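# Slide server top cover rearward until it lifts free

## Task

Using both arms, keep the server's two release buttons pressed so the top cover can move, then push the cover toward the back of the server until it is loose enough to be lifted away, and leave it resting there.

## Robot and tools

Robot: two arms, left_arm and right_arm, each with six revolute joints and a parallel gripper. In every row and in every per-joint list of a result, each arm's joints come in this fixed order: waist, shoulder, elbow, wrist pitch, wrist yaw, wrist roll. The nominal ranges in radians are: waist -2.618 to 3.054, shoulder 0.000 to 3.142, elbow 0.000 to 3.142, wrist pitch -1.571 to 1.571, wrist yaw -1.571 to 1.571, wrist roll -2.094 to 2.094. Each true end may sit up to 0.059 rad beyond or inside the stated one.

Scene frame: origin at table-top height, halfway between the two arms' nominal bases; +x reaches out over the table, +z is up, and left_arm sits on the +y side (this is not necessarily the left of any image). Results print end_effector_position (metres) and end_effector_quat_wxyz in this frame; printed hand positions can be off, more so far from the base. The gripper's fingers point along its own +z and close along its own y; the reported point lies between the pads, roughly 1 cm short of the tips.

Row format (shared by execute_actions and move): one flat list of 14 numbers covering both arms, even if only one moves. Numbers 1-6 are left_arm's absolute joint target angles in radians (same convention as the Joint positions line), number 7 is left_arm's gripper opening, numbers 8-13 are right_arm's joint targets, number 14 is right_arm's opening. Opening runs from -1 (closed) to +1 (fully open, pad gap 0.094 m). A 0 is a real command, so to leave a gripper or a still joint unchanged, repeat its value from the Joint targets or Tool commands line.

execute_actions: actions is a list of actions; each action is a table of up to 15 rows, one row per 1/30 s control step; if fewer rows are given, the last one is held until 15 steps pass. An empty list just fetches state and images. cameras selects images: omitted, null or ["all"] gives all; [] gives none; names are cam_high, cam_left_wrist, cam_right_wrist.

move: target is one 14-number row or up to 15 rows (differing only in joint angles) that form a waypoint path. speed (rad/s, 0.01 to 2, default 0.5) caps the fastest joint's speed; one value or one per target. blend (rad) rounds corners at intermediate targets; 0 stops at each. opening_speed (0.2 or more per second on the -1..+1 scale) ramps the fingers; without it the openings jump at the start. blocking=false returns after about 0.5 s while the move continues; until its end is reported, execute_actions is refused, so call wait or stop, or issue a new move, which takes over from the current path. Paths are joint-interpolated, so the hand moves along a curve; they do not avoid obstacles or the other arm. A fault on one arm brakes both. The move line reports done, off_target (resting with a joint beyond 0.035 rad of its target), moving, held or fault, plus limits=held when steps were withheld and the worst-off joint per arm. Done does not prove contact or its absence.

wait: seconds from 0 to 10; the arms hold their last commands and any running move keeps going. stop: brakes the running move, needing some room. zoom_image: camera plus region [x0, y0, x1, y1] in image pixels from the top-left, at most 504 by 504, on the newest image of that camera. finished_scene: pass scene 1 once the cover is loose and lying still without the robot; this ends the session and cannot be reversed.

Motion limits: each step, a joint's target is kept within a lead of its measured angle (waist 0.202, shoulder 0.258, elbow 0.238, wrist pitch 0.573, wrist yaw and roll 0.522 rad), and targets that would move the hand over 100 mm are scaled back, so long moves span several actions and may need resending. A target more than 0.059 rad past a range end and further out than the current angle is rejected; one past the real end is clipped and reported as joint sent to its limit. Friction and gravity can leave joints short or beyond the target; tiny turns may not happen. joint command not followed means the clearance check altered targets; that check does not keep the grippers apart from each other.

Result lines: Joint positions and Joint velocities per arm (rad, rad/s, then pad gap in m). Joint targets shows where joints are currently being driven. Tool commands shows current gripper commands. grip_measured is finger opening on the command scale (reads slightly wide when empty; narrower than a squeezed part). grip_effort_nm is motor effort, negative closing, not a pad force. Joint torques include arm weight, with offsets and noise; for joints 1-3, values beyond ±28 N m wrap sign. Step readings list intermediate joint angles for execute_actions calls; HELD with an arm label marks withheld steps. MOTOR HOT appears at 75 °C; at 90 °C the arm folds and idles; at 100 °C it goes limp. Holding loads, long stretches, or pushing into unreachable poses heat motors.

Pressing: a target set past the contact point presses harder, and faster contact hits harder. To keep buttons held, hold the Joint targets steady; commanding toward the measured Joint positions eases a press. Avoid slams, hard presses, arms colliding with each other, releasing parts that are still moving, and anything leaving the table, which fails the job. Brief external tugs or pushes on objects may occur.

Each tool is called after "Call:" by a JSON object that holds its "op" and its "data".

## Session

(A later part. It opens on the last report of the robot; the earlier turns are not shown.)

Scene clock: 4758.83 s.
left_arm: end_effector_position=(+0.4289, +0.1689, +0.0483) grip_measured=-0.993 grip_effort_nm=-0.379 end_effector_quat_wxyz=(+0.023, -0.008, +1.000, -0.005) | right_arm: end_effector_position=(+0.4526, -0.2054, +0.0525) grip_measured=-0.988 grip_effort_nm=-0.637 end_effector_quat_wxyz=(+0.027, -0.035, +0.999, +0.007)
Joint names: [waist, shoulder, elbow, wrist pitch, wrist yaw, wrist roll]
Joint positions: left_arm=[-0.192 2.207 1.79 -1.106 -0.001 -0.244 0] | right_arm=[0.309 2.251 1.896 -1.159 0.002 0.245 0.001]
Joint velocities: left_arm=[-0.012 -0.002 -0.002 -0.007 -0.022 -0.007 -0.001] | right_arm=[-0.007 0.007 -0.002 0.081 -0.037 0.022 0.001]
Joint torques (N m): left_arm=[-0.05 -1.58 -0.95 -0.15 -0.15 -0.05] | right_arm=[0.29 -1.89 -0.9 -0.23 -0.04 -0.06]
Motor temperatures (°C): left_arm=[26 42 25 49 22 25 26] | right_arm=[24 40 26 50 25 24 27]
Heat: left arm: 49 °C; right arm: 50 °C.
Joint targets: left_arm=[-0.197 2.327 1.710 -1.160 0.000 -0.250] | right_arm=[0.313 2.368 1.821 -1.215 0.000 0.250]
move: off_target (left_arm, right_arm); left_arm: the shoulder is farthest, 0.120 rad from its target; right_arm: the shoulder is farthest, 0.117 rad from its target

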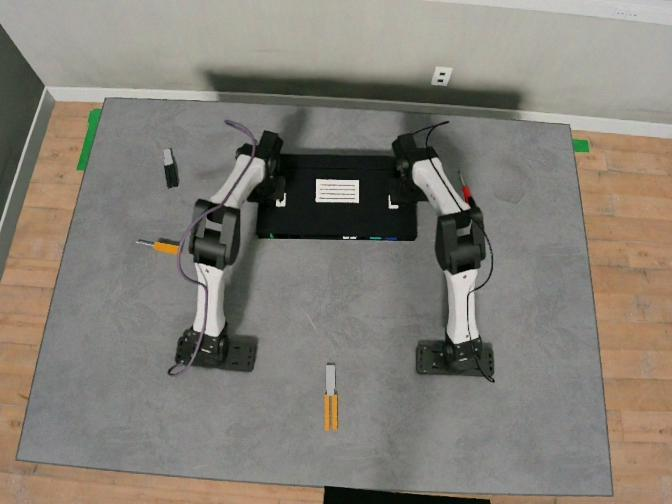

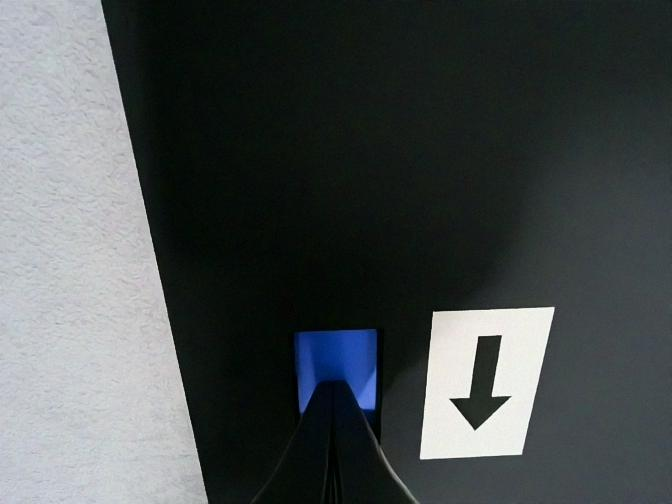

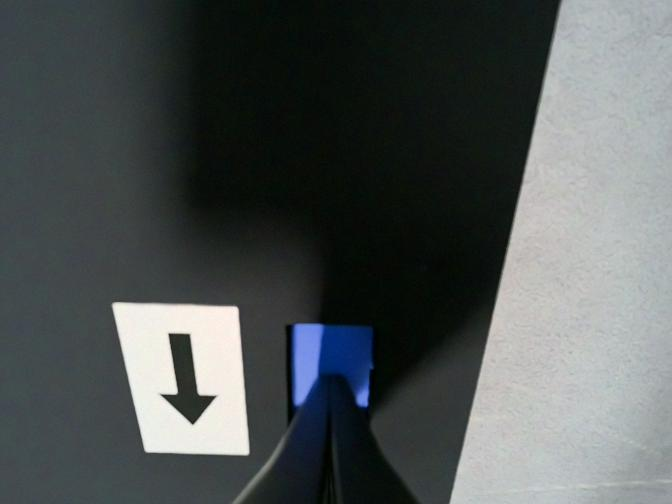

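Call:
{"op": "move", "data": {"target": [-0.197, 2.3275, 1.71, -1.16, 0, -0.25, -0.8, 0.313, 2.3685, 1.821, -1.215, 0, 0.25, -0.8], "speed": 0.12, "opening_speed": 0.2}}

Call:
{"op": "zoom_image", "data": {"camera": "cam_left_wrist", "region": [270, 300, 410, 460]}}

Call:
{"op": "zoom_image", "data": {"camera": "cam_right_wrist", "region": [265, 300, 405, 460]}}

Scene clock: 4788.03 s.
left_arm: end_effector_position=(+0.4295, +0.1685, +0.0483) grip_measured=-0.803 grip_effort_nm=0.154 end_effector_quat_wxyz=(+0.024, -0.009, +1.000, -0.006) | right_arm: end_effector_position=(+0.4529, -0.2064, +0.0526) grip_measured=-0.803 grip_effort_nm=0.168 end_effector_quat_wxyz=(+0.028, -0.035, +0.999, +0.004)
Joint names: [waist, shoulder, elbow, wrist pitch, wrist yaw, wrist roll]
Joint positions: left_arm=[-0.192 2.207 1.79 -1.103 0 -0.246 0.009] | right_arm=[0.309 2.251 1.896 -1.159 0.008 0.245 0.009]
Joint velocities: left_arm=[-0.007 -0.017 -0.017 -0.007 0.037 -0.051 0] | right_arm=[0.012 -0.007 -0.002 0.007 -0.007 -0.007 0]
Joint torques (N m): left_arm=[-0.06 -1.55 -0.94 -0.18 -0.18 -0.04] | right_arm=[0.32 -1.89 -0.99 -0.19 -0.11 -0.04]
Motor temperatures (°C): left_arm=[26 37 25 41 22 25 26] | right_arm=[24 34 26 43 25 24 27]
Heat: left arm: 41 °C; right arm: 43 °C.
Joint targets: left_arm=[-0.197 2.327 1.710 -1.160 0.000 -0.250] | right_arm=[0.313 2.368 1.821 -1.215 0.000 0.250]
move: off_target (left_arm, right_arm); left_arm: the shoulder is farthest, 0.120 rad from its target; right_arm: the shoulder is farthest, 0.117 rad from its target

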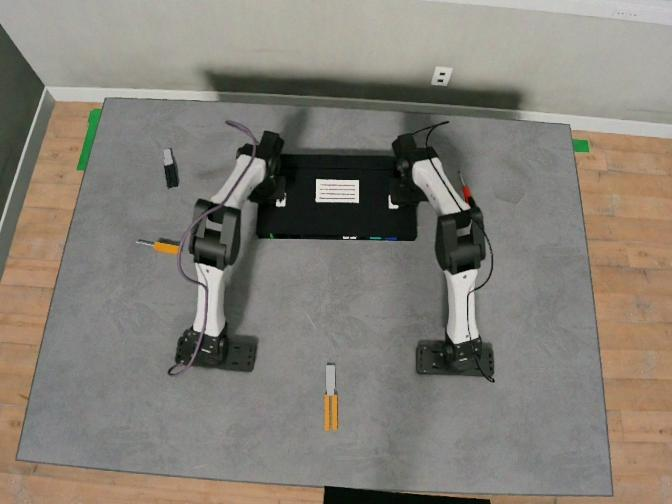

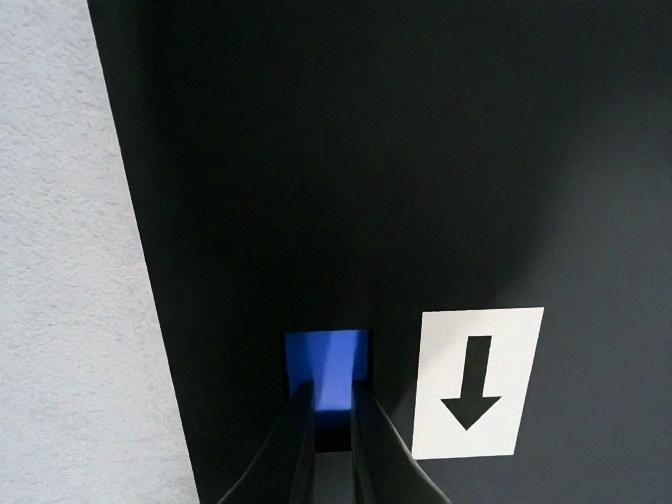

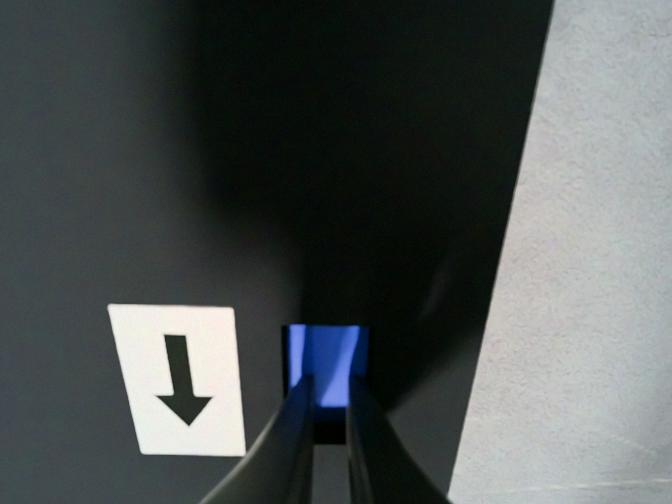

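Scaled by 3.150 from the camera's 672x504 image, which has a finer 960x720 frame.

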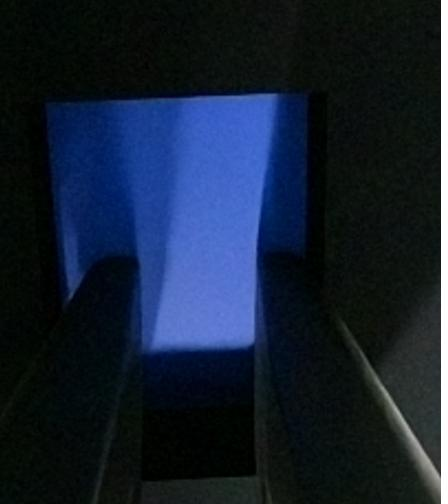

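Scaled by 3.150 from the camera's 672x504 image, which has a finer 960x720 frame.

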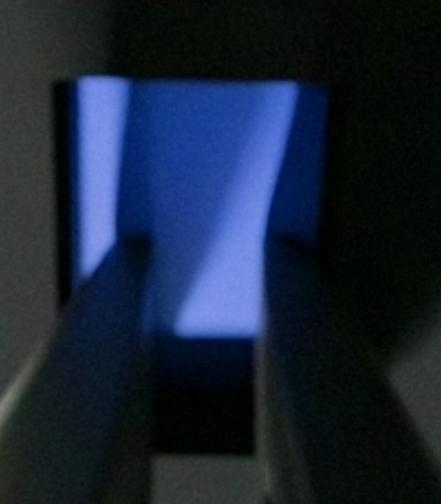

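Call:
{"op": "zoom_image", "data": {"camera": "cam_left_wrist", "region": [295, 370, 375, 460]}}

Call:
{"op": "zoom_image", "data": {"camera": "cam_right_wrist", "region": [290, 365, 370, 455]}}

Scaled by 5.600 from the camera's 672x504 image, which has a finer 960x720 frame.

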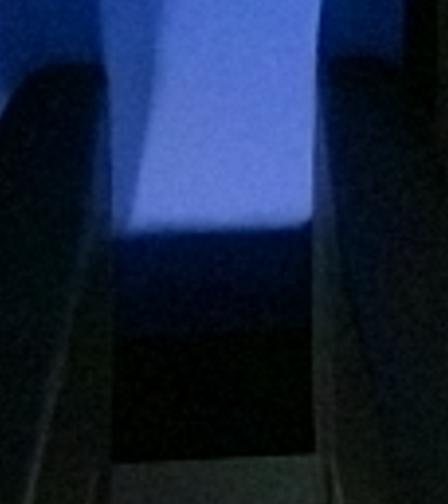

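Scaled by 5.600 from the camera's 672x504 image, which has a finer 960x720 frame.

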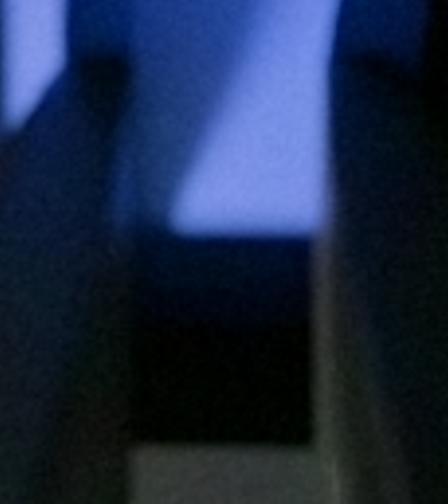

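Call:
{"op": "move", "data": {"target": [-0.197, 2.3275, 1.71, -1.16, 0, -0.25, -0.7, 0.313, 2.3685, 1.821, -1.215, 0, 0.25, -0.7], "speed": 0.12, "opening_speed": 0.2}}

Call:
{"op": "zoom_image", "data": {"camera": "cam_left_wrist", "region": [270, 300, 410, 460]}}

Call:
{"op": "zoom_image", "data": {"camera": "cam_right_wrist", "region": [265, 300, 405, 460]}}

Scene clock: 4837.00 s.
left_arm: end_effector_position=(+0.4293, +0.1686, +0.0483) grip_measured=-0.728 grip_effort_nm=1.233 end_effector_quat_wxyz=(+0.024, -0.013, +1.000, -0.006) | right_arm: end_effector_position=(+0.4529, -0.2055, +0.0526) grip_measured=-0.719 grip_effort_nm=1.067 end_effector_quat_wxyz=(+0.028, -0.027, +0.999, +0.007)
Joint names: [waist, shoulder, elbow, wrist pitch, wrist yaw, wrist roll]
Joint positions: left_arm=[-0.192 2.207 1.79 -1.104 0 -0.254 0.013] | right_arm=[0.309 2.251 1.896 -1.158 0.003 0.261 0.013]
Joint velocities: left_arm=[-0.027 0.012 -0.002 -0.007 0.022 0.022 0] | right_arm=[0.012 -0.002 0.002 -0.037 -0.051 0.037 -0.001]
Joint torques (N m): left_arm=[-0.06 -1.58 -0.9 -0.18 -0.17 0.05] | right_arm=[0.36 -1.94 -0.98 -0.23 -0.07 -0.22]
Motor temperatures (°C): left_arm=[26 34 25 37 22 25 26] | right_arm=[24 31 26 40 25 24 27]
Heat: left arm: 37 °C; right arm: 40 °C.
Joint targets: left_arm=[-0.197 2.327 1.710 -1.160 0.000 -0.250] | right_arm=[0.313 2.368 1.821 -1.215 0.000 0.250]
move: off_target (left_arm, right_arm); left_arm: the shoulder is farthest, 0.120 rad from its target; right_arm: the shoulder is farthest, 0.117 rad from its target

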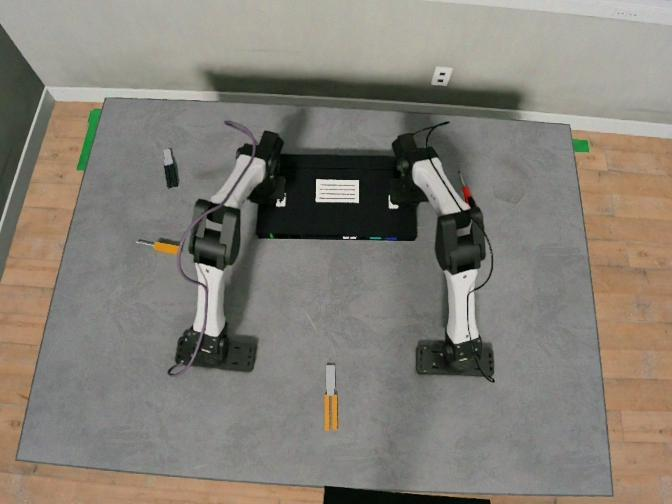

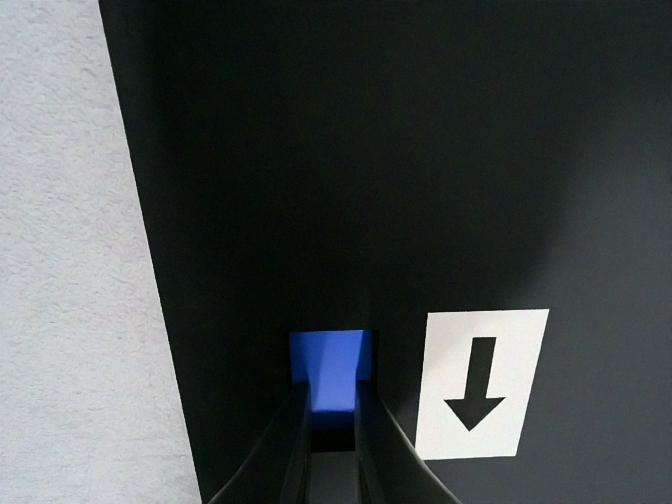

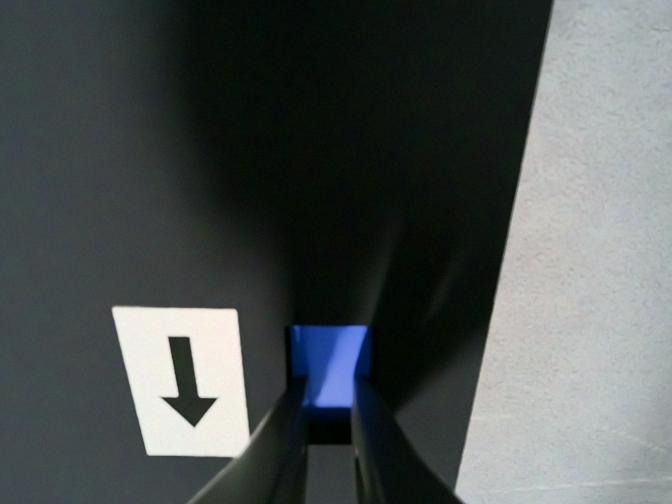

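Scaled by 3.150 from the camera's 672x504 image, which has a finer 960x720 frame.

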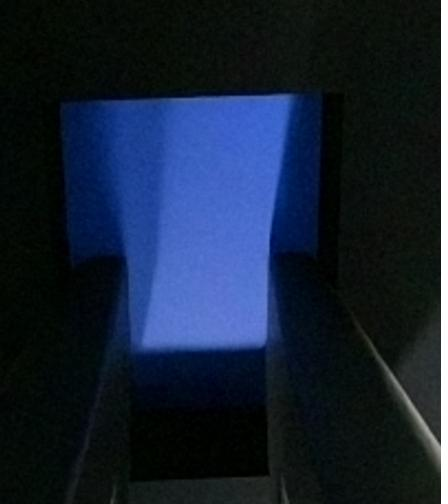

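Scaled by 3.150 from the camera's 672x504 image, which has a finer 960x720 frame.

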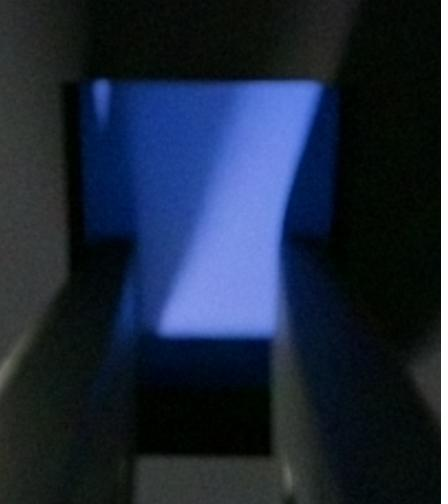

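Call:
{"op": "move", "data": {"target": [-0.197, 2.272, 1.752, -1.17, 0, -0.25, -0.7, 0.313, 2.313, 1.86, -1.228, 0, 0.25, -0.7], "speed": 0.1}}

Call:
{"op": "zoom_image", "data": {"camera": "cam_left_wrist", "region": [270, 300, 410, 460]}}

Call:
{"op": "zoom_image", "data": {"camera": "cam_right_wrist", "region": [265, 300, 405, 460]}}

Call:
{"op": "move", "data": {"target": [-0.197, 2.225, 1.79, -1.18, 0, -0.25, -0.7, 0.313, 2.266, 1.898, -1.24, 0, 0.25, -0.7], "speed": 0.1}}

Call:
{"op": "zoom_image", "data": {"camera": "cam_left_wrist", "region": [270, 300, 410, 460]}}

Call:
{"op": "zoom_image", "data": {"camera": "cam_right_wrist", "region": [265, 300, 405, 460]}}

Scene clock: 4852.67 s.
left_arm: end_effector_position=(+0.4320, +0.1679, +0.0514) grip_measured=-0.728 grip_effort_nm=1.233 end_effector_quat_wxyz=(+0.029, -0.013, +0.999, -0.007) | right_arm: end_effector_position=(+0.4552, -0.2047, +0.0557) grip_measured=-0.719 grip_effort_nm=1.072 end_effector_quat_wxyz=(+0.033, -0.027, +0.999, +0.008)
Joint names: [waist, shoulder, elbow, wrist pitch, wrist yaw, wrist roll]
Joint positions: left_arm=[-0.192 2.206 1.8 -1.105 0 -0.255 0.013] | right_arm=[0.309 2.249 1.903 -1.157 0.003 0.261 0.013]
Joint velocities: left_arm=[-0.002 -0.017 -0.007 -0.037 -0.022 0.022 -0.001] | right_arm=[-0.017 -0.007 0.012 -0.066 -0.022 -0.066 0]
Joint torques (N m): left_arm=[-0.06 -6.71 2.1 -0.26 -0.17 0.06] | right_arm=[0.14 -6.93 1.62 -0.39 -0.04 -0.24]
Motor temperatures (°C): left_arm=[26 33 25 36 22 25 27] | right_arm=[24 31 26 40 25 24 28]
Heat: left arm: 36 °C; right arm: 40 °C.
Joint targets: left_arm=[-0.197 2.272 1.752 -1.170 0.000 -0.250] | right_arm=[0.313 2.313 1.860 -1.228 0.000 0.250]
move: off_target (left_arm, right_arm); left_arm: the shoulder is farthest, 0.066 rad from its target; right_arm: the wrist pitch is farthest, 0.071 rad from its target

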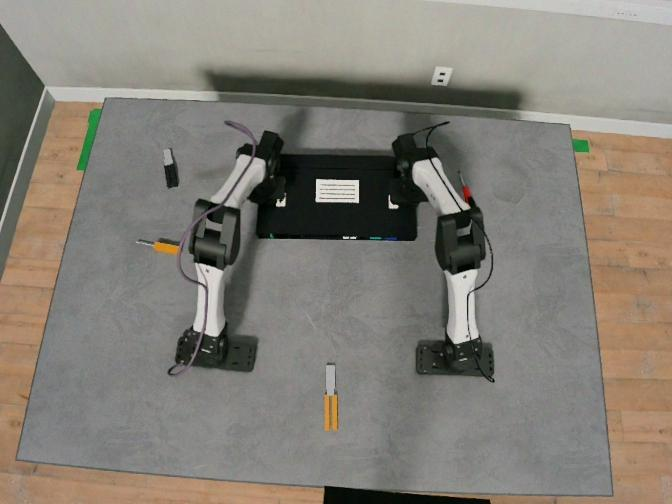

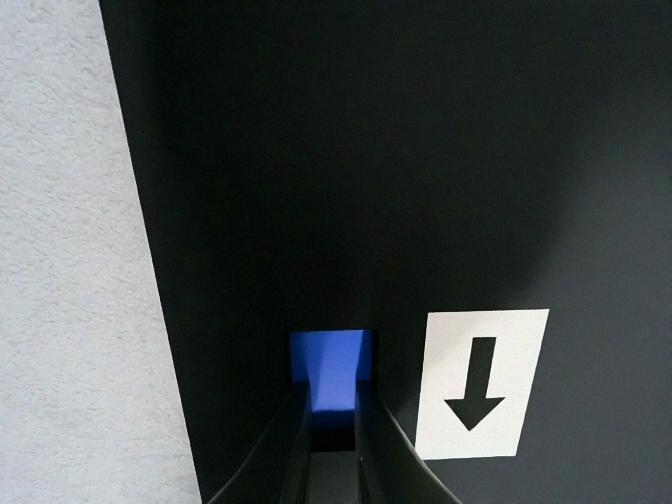

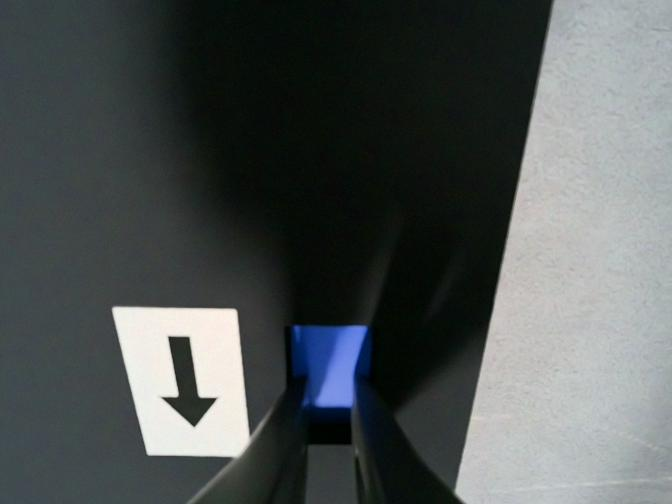

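Scaled by 3.150 from the camera's 672x504 image, which has a finer 960x720 frame.

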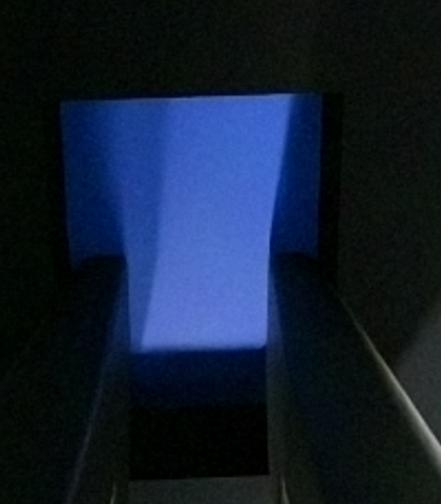

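Scaled by 3.150 from the camera's 672x504 image, which has a finer 960x720 frame.

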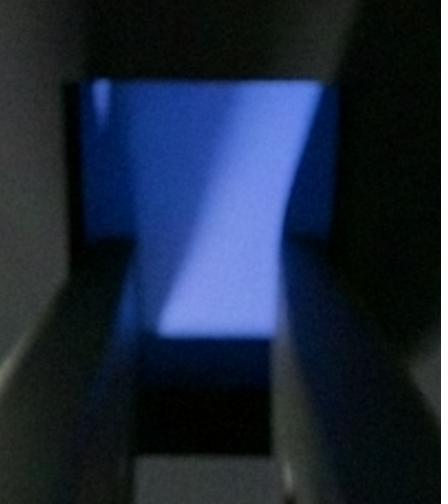

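Scene clock: 4853.37 s.
left_arm: end_effector_position=(+0.4323, +0.1679, +0.0546) grip_measured=-0.719 grip_effort_nm=1.013 end_effector_quat_wxyz=(+0.029, -0.014, +0.999, -0.007) | right_arm: end_effector_position=(+0.4557, -0.2045, +0.0594) grip_measured=-0.715 grip_effort_nm=0.833 end_effector_quat_wxyz=(+0.035, -0.026, +0.999, +0.009)
Joint names: [waist, shoulder, elbow, wrist pitch, wrist yaw, wrist roll]
Joint positions: left_arm=[-0.192 2.206 1.812 -1.118 0 -0.255 0.013] | right_arm=[0.309 2.246 1.913 -1.166 0.003 0.263 0.013]
Joint velocities: left_arm=[-0.002 0.007 -0.002 0.022 -0.081 -0.022 0] | right_arm=[-0.007 -0.012 -0.012 -0.022 0.051 -0.022 -0.001]
Joint torques (N m): left_arm=[-0.08 -11.14 4.52 -0.25 -0.18 0.06] | right_arm=[0.35 -11.28 4 -0.47 -0.02 -0.27]
Motor temperatures (°C): left_arm=[26 33 25 36 22 25 27] | right_arm=[24 31 26 40 25 24 28]
Heat: left arm: 36 °C; right arm: 40 °C.
Joint targets: left_arm=[-0.197 2.225 1.790 -1.180 0.000 -0.250] | right_arm=[0.313 2.266 1.898 -1.240 0.000 0.250]
move: off_target (left_arm, right_arm); left_arm: the wrist pitch is farthest, 0.062 rad from its target; right_arm: the wrist pitch is farthest, 0.074 rad from its target

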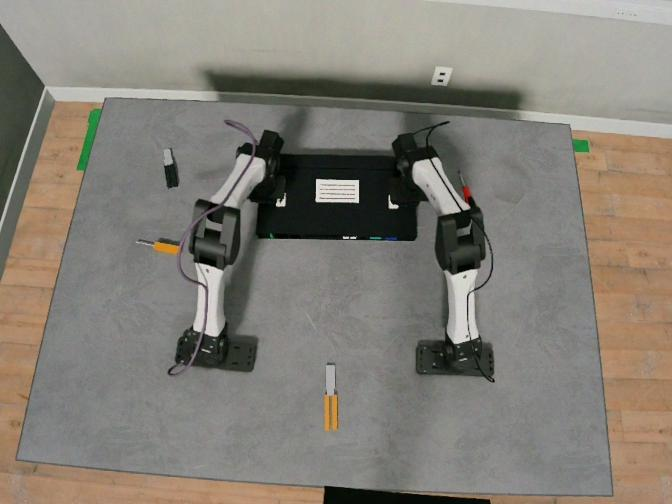

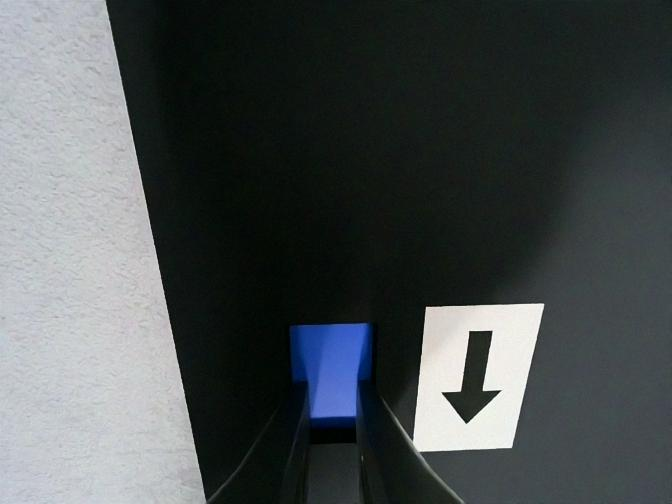

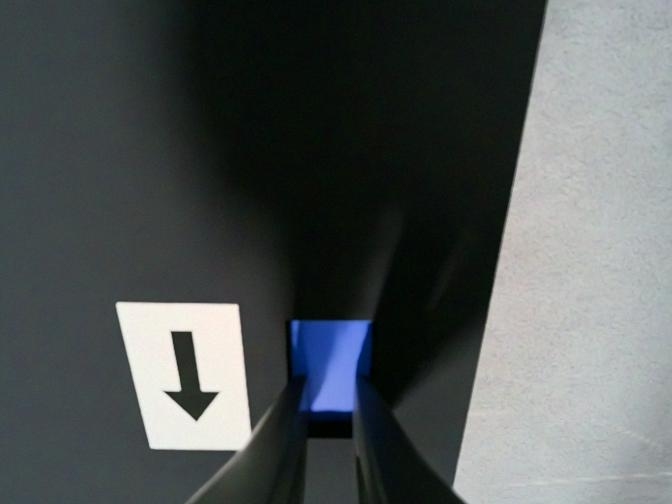

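Scaled by 3.150 from the camera's 672x504 image, which has a finer 960x720 frame.

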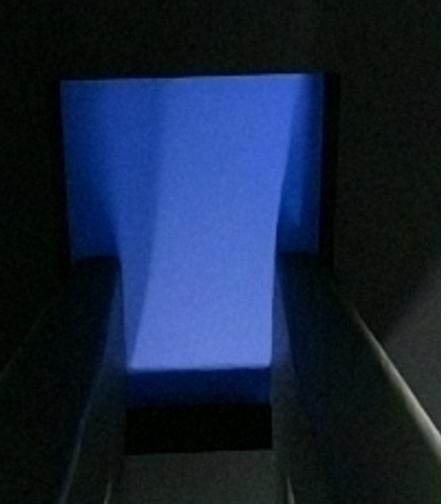

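Scaled by 3.150 from the camera's 672x504 image, which has a finer 960x720 frame.

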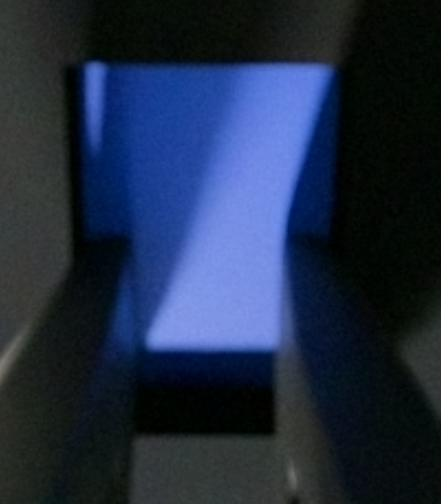

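Call:
{"op": "move", "data": {"target": [-0.197, 2.225, 1.79, -1.17, 0, -0.25, -0.78, 0.313, 2.266, 1.898, -1.23, 0, 0.25, -0.78], "speed": 0.1, "opening_speed": 0.3, "cameras": []}}

Call:
{"op": "move", "data": {"target": [-0.197, 2.3275, 1.71, -1.16, 0, -0.25, -0.78, 0.313, 2.3685, 1.821, -1.215, 0, 0.25, -0.78], "speed": 0.12, "cameras": ["cam_left_wrist", "cam_right_wrist"]}}

Call:
{"op": "move", "data": {"target": [-0.197, 2.3275, 1.71, -1.16, 0, -0.25, -0.5, 0.313, 2.3685, 1.821, -1.215, 0, 0.25, -0.5], "speed": 0.12, "opening_speed": 0.2}}

Call:
{"op": "zoom_image", "data": {"camera": "cam_left_wrist", "region": [270, 300, 410, 460]}}

Call:
{"op": "zoom_image", "data": {"camera": "cam_right_wrist", "region": [265, 300, 405, 460]}}

Scene clock: 4867.13 s.
left_arm: end_effector_position=(+0.4322, +0.1680, +0.0546) grip_measured=-0.778 grip_effort_nm=-0.100 end_effector_quat_wxyz=(+0.029, -0.014, +0.999, -0.007) | right_arm: end_effector_position=(+0.4552, -0.2042, +0.0594) grip_measured=-0.778 grip_effort_nm=-0.061 end_effector_quat_wxyz=(+0.034, -0.027, +0.999, +0.010)
Joint names: [waist, shoulder, elbow, wrist pitch, wrist yaw, wrist roll]
Joint positions: left_arm=[-0.192 2.206 1.812 -1.118 -0.001 -0.255 0.01] | right_arm=[0.309 2.246 1.913 -1.168 0.001 0.262 0.01]
Joint velocities: left_arm=[0.007 0.012 -0.012 -0.037 -0.051 0.022 0] | right_arm=[0.002 0.012 -0.007 0.022 -0.051 -0.022 0]
Joint torques (N m): left_arm=[-0.08 -11.12 4.48 -0.14 -0.18 0.06] | right_arm=[0.28 -11.28 3.96 -0.3 -0.01 -0.23]
Motor temperatures (°C): left_arm=[26 40 25 35 22 25 27] | right_arm=[24 35 26 39 25 24 28]
Heat: left arm: 40 °C; right arm: 39 °C.
Joint targets: left_arm=[-0.197 2.225 1.790 -1.170 0.000 -0.250] | right_arm=[0.313 2.266 1.898 -1.230 0.000 0.250]
move: off_target (left_arm, right_arm); left_arm: the wrist pitch is farthest, 0.052 rad from its target; right_arm: the wrist pitch is farthest, 0.062 rad from its target
No camera images: "cameras" was empty.

Scene clock: 4868.23 s.
left_arm: end_effector_position=(+0.4292, +0.1687, +0.0485) grip_measured=-0.779 grip_effort_nm=-0.090 end_effector_quat_wxyz=(+0.024, -0.014, +1.000, -0.006) | right_arm: end_effector_position=(+0.4529, -0.2050, +0.0526) grip_measured=-0.779 grip_effort_nm=-0.051 end_effector_quat_wxyz=(+0.028, -0.027, +0.999, +0.008)
Joint names: [waist, shoulder, elbow, wrist pitch, wrist yaw, wrist roll]
Joint positions: left_arm=[-0.192 2.206 1.789 -1.103 -0.001 -0.255 0.01] | right_arm=[0.309 2.25 1.894 -1.156 0.001 0.262 0.01]
Joint velocities: left_arm=[0.007 0.007 0.017 -0.022 0.022 0.022 0] | right_arm=[-0.012 -0.007 0.002 0.022 0.007 -0.081 -0.001]
Joint torques (N m): left_arm=[-0.08 -1.46 -0.8 -0.17 -0.17 0.08] | right_arm=[0.21 -1.78 -0.76 -0.26 -0.03 -0.25]
Motor temperatures (°C): left_arm=[26 40 25 35 22 25 27] | right_arm=[24 35 26 39 25 24 28]
Heat: left arm: 40 °C; right arm: 39 °C.
Joint targets: left_arm=[-0.197 2.327 1.710 -1.160 0.000 -0.250] | right_arm=[0.313 2.368 1.821 -1.215 0.000 0.250]
move: off_target (left_arm, right_arm); left_arm: the shoulder is farthest, 0.122 rad from its target; right_arm: the shoulder is farthest, 0.118 rad from its target
Images, in order (width x height): cam_left_wrist 672x504, cam_right_wrist 672x504.

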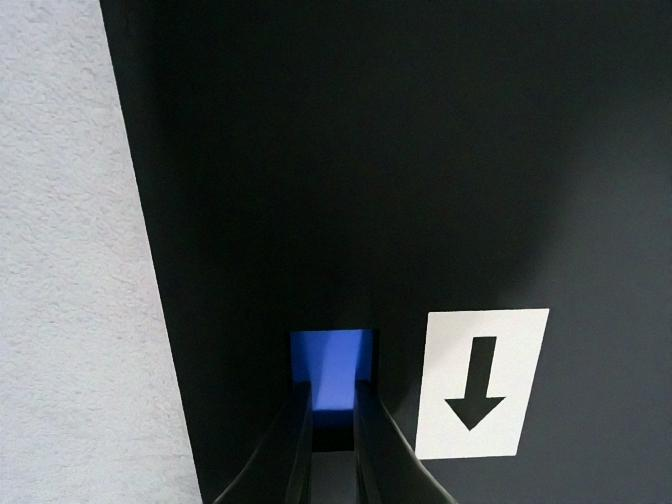

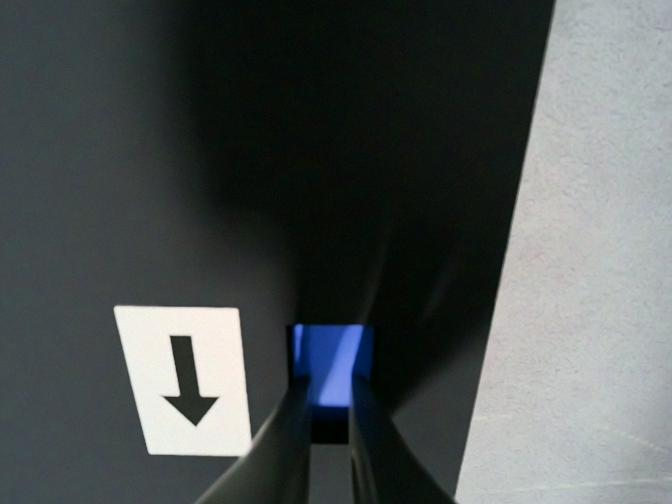

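Scene clock: 4869.83 s.
left_arm: end_effector_position=(+0.4293, +0.1686, +0.0485) grip_measured=-0.728 grip_effort_nm=1.233 end_effector_quat_wxyz=(+0.025, -0.014, +1.000, -0.006) | right_arm: end_effector_position=(+0.4529, -0.2051, +0.0526) grip_measured=-0.711 grip_effort_nm=1.272 end_effector_quat_wxyz=(+0.028, -0.025, +0.999, +0.008)
Joint names: [waist, shoulder, elbow, wrist pitch, wrist yaw, wrist roll]
Joint positions: left_arm=[-0.192 2.206 1.789 -1.103 -0.001 -0.255 0.013] | right_arm=[0.309 2.25 1.894 -1.156 0.001 0.265 0.014]
Joint velocities: left_arm=[-0.007 0.007 0.012 -0.022 -0.037 -0.081 -0.001] | right_arm=[-0.002 -0.007 0.002 0.007 0.051 -0.037 0]
Joint torques (N m): left_arm=[-0.06 -1.43 -0.79 -0.19 -0.17 0.06] | right_arm=[0.28 -1.72 -0.72 -0.24 -0.04 -0.28]
Motor temperatures (°C): left_arm=[26 40 25 35 22 25 27] | right_arm=[24 35 26 39 25 24 28]
Heat: left arm: 40 °C; right arm: 39 °C.
Joint targets: left_arm=[-0.197 2.327 1.710 -1.160 0.000 -0.250] | right_arm=[0.313 2.368 1.821 -1.215 0.000 0.250]
move: off_target (left_arm, right_arm); left_arm: the shoulder is farthest, 0.122 rad from its target; right_arm: the shoulder is farthest, 0.118 rad from its target

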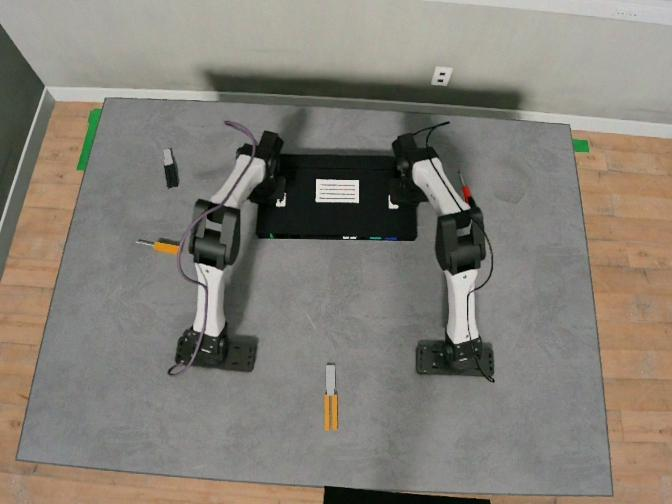

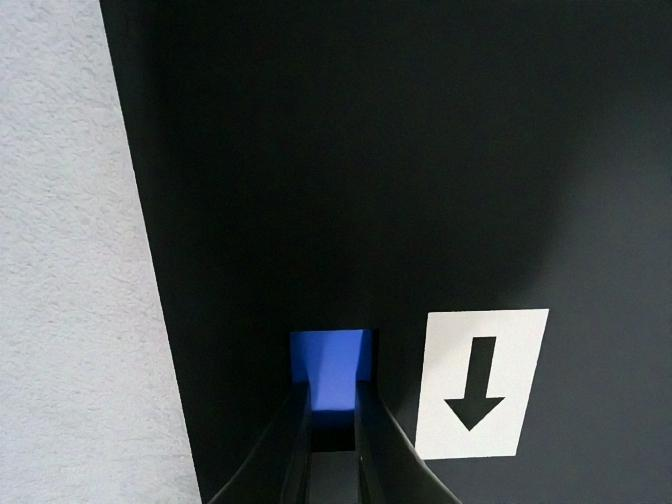

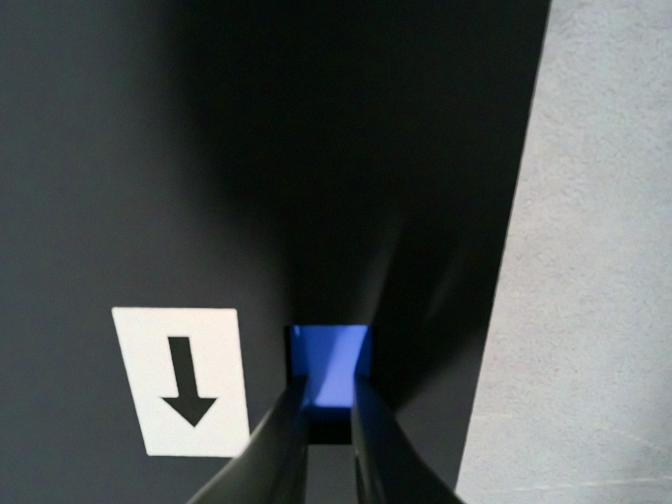

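Scaled by 3.150 from the camera's 672x504 image, which has a finer 960x720 frame.

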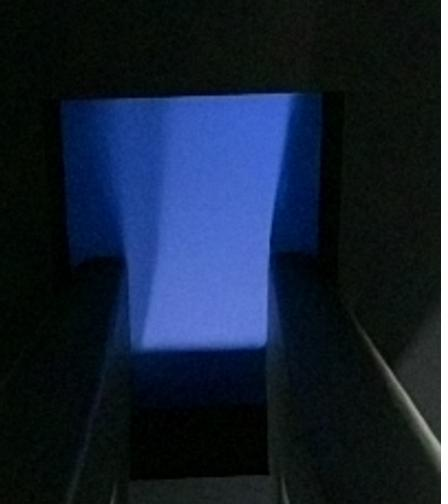

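Scaled by 3.150 from the camera's 672x504 image, which has a finer 960x720 frame.

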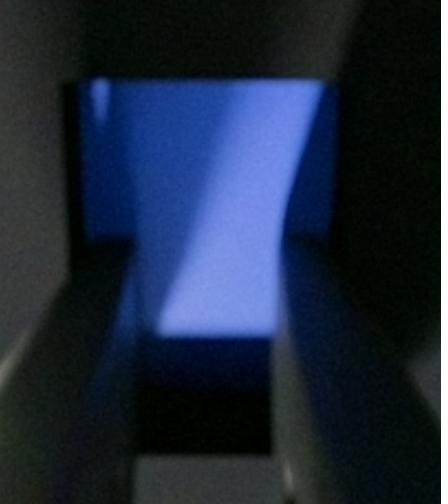

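Call:
{"op": "move", "data": {"target": [[-0.199, 2.28, 1.75, -1.2, 0, -0.25, -0.5, 0.316, 2.322, 1.86, -1.255, 0, 0.25, -0.5], [-0.209, 2.266, 1.7355, -1.412, 0, -0.25, -0.5, 0.329, 2.309, 1.8475, -1.467, 0, 0.25, -0.5]], "speed": 0.1}}

Call:
{"op": "zoom_image", "data": {"camera": "cam_left_wrist", "region": [270, 300, 410, 460]}}

Call:
{"op": "zoom_image", "data": {"camera": "cam_right_wrist", "region": [265, 300, 405, 460]}}

Call:
{"op": "zoom_image", "data": {"camera": "cam_high", "region": [230, 110, 450, 260]}}

Scene clock: 4898.77 s.
left_arm: end_effector_position=(+0.4269, +0.1679, +0.0515) grip_measured=-0.708 grip_effort_nm=1.233 end_effector_quat_wxyz=(+0.019, -0.013, +1.000, -0.004) | right_arm: end_effector_position=(+0.4499, -0.2055, +0.0553) grip_measured=-0.697 grip_effort_nm=1.267 end_effector_quat_wxyz=(+0.022, -0.025, +0.999, +0.005)
Joint names: [waist, shoulder, elbow, wrist pitch, wrist yaw, wrist roll]
Joint positions: left_arm=[-0.195 2.206 1.802 -1.127 -0.002 -0.257 0.014] | right_arm=[0.311 2.25 1.906 -1.181 0.003 0.266 0.014]
Joint velocities: left_arm=[-0.012 0.037 0.012 0.051 -0.139 0.037 0] | right_arm=[0.012 0.002 0.002 0.022 -0.007 0.037 0]
Joint torques (N m): left_arm=[-0.92 -7.24 0.38 -2.52 -0.16 0.07] | right_arm=[1.72 -7.56 0.44 -2.91 -0.04 -0.3]
Motor temperatures (°C): left_arm=[26 35 25 34 22 25 28] | right_arm=[24 32 26 38 25 24 29]
Heat: left arm: 35 °C; right arm: 38 °C.
Joint targets: left_arm=[-0.209 2.266 1.735 -1.412 0.000 -0.250] | right_arm=[0.329 2.309 1.847 -1.467 0.000 0.250]
move: off_target (left_arm, right_arm); left_arm: the wrist pitch is farthest, 0.285 rad from its target; right_arm: the wrist pitch is farthest, 0.286 rad from its target

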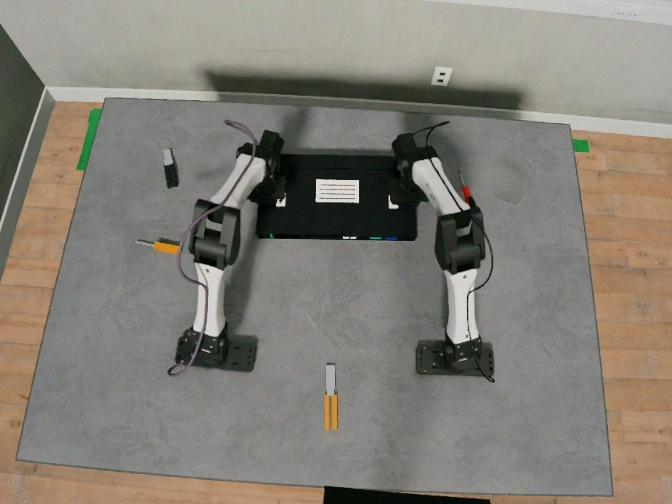

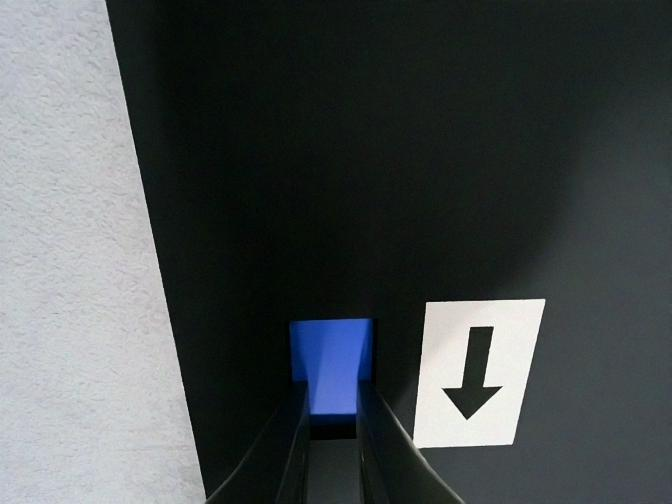

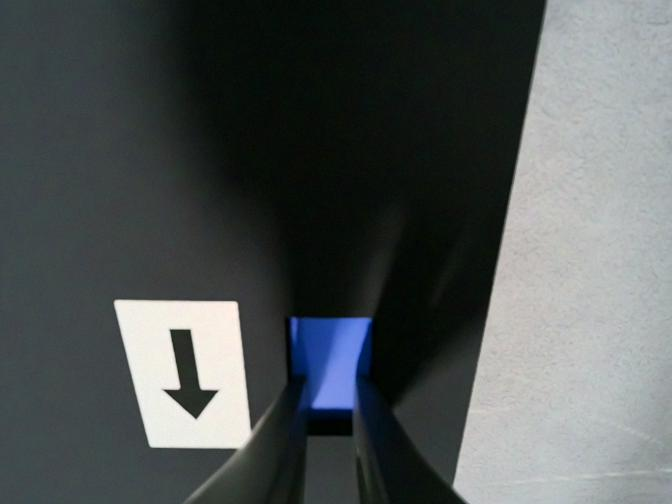

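Scaled by 3.150 from the camera's 672x504 image, which has a finer 960x720 frame.

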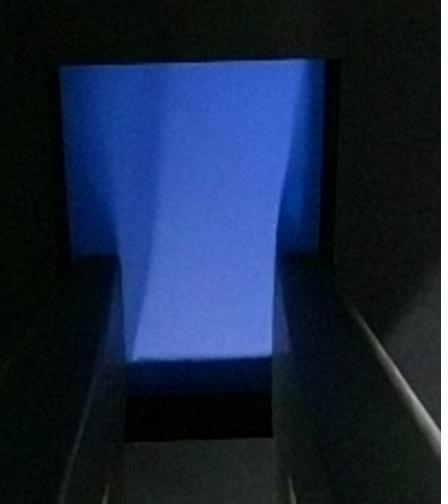

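Scaled by 3.150 from the camera's 672x504 image, which has a finer 960x720 frame.

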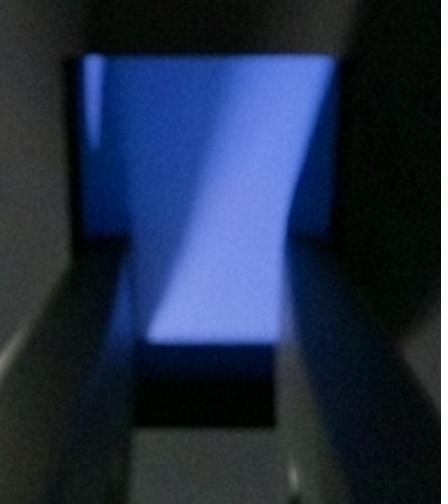

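Scaled by 2.291 from the camera's 672x504 image, which has a finer 960x720 frame.

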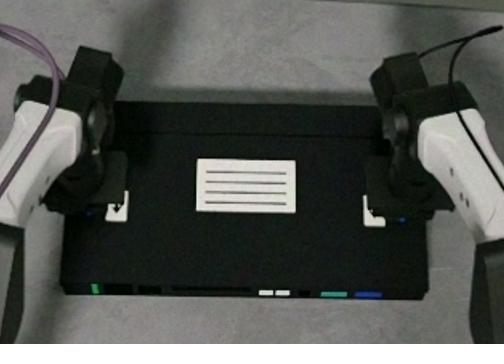

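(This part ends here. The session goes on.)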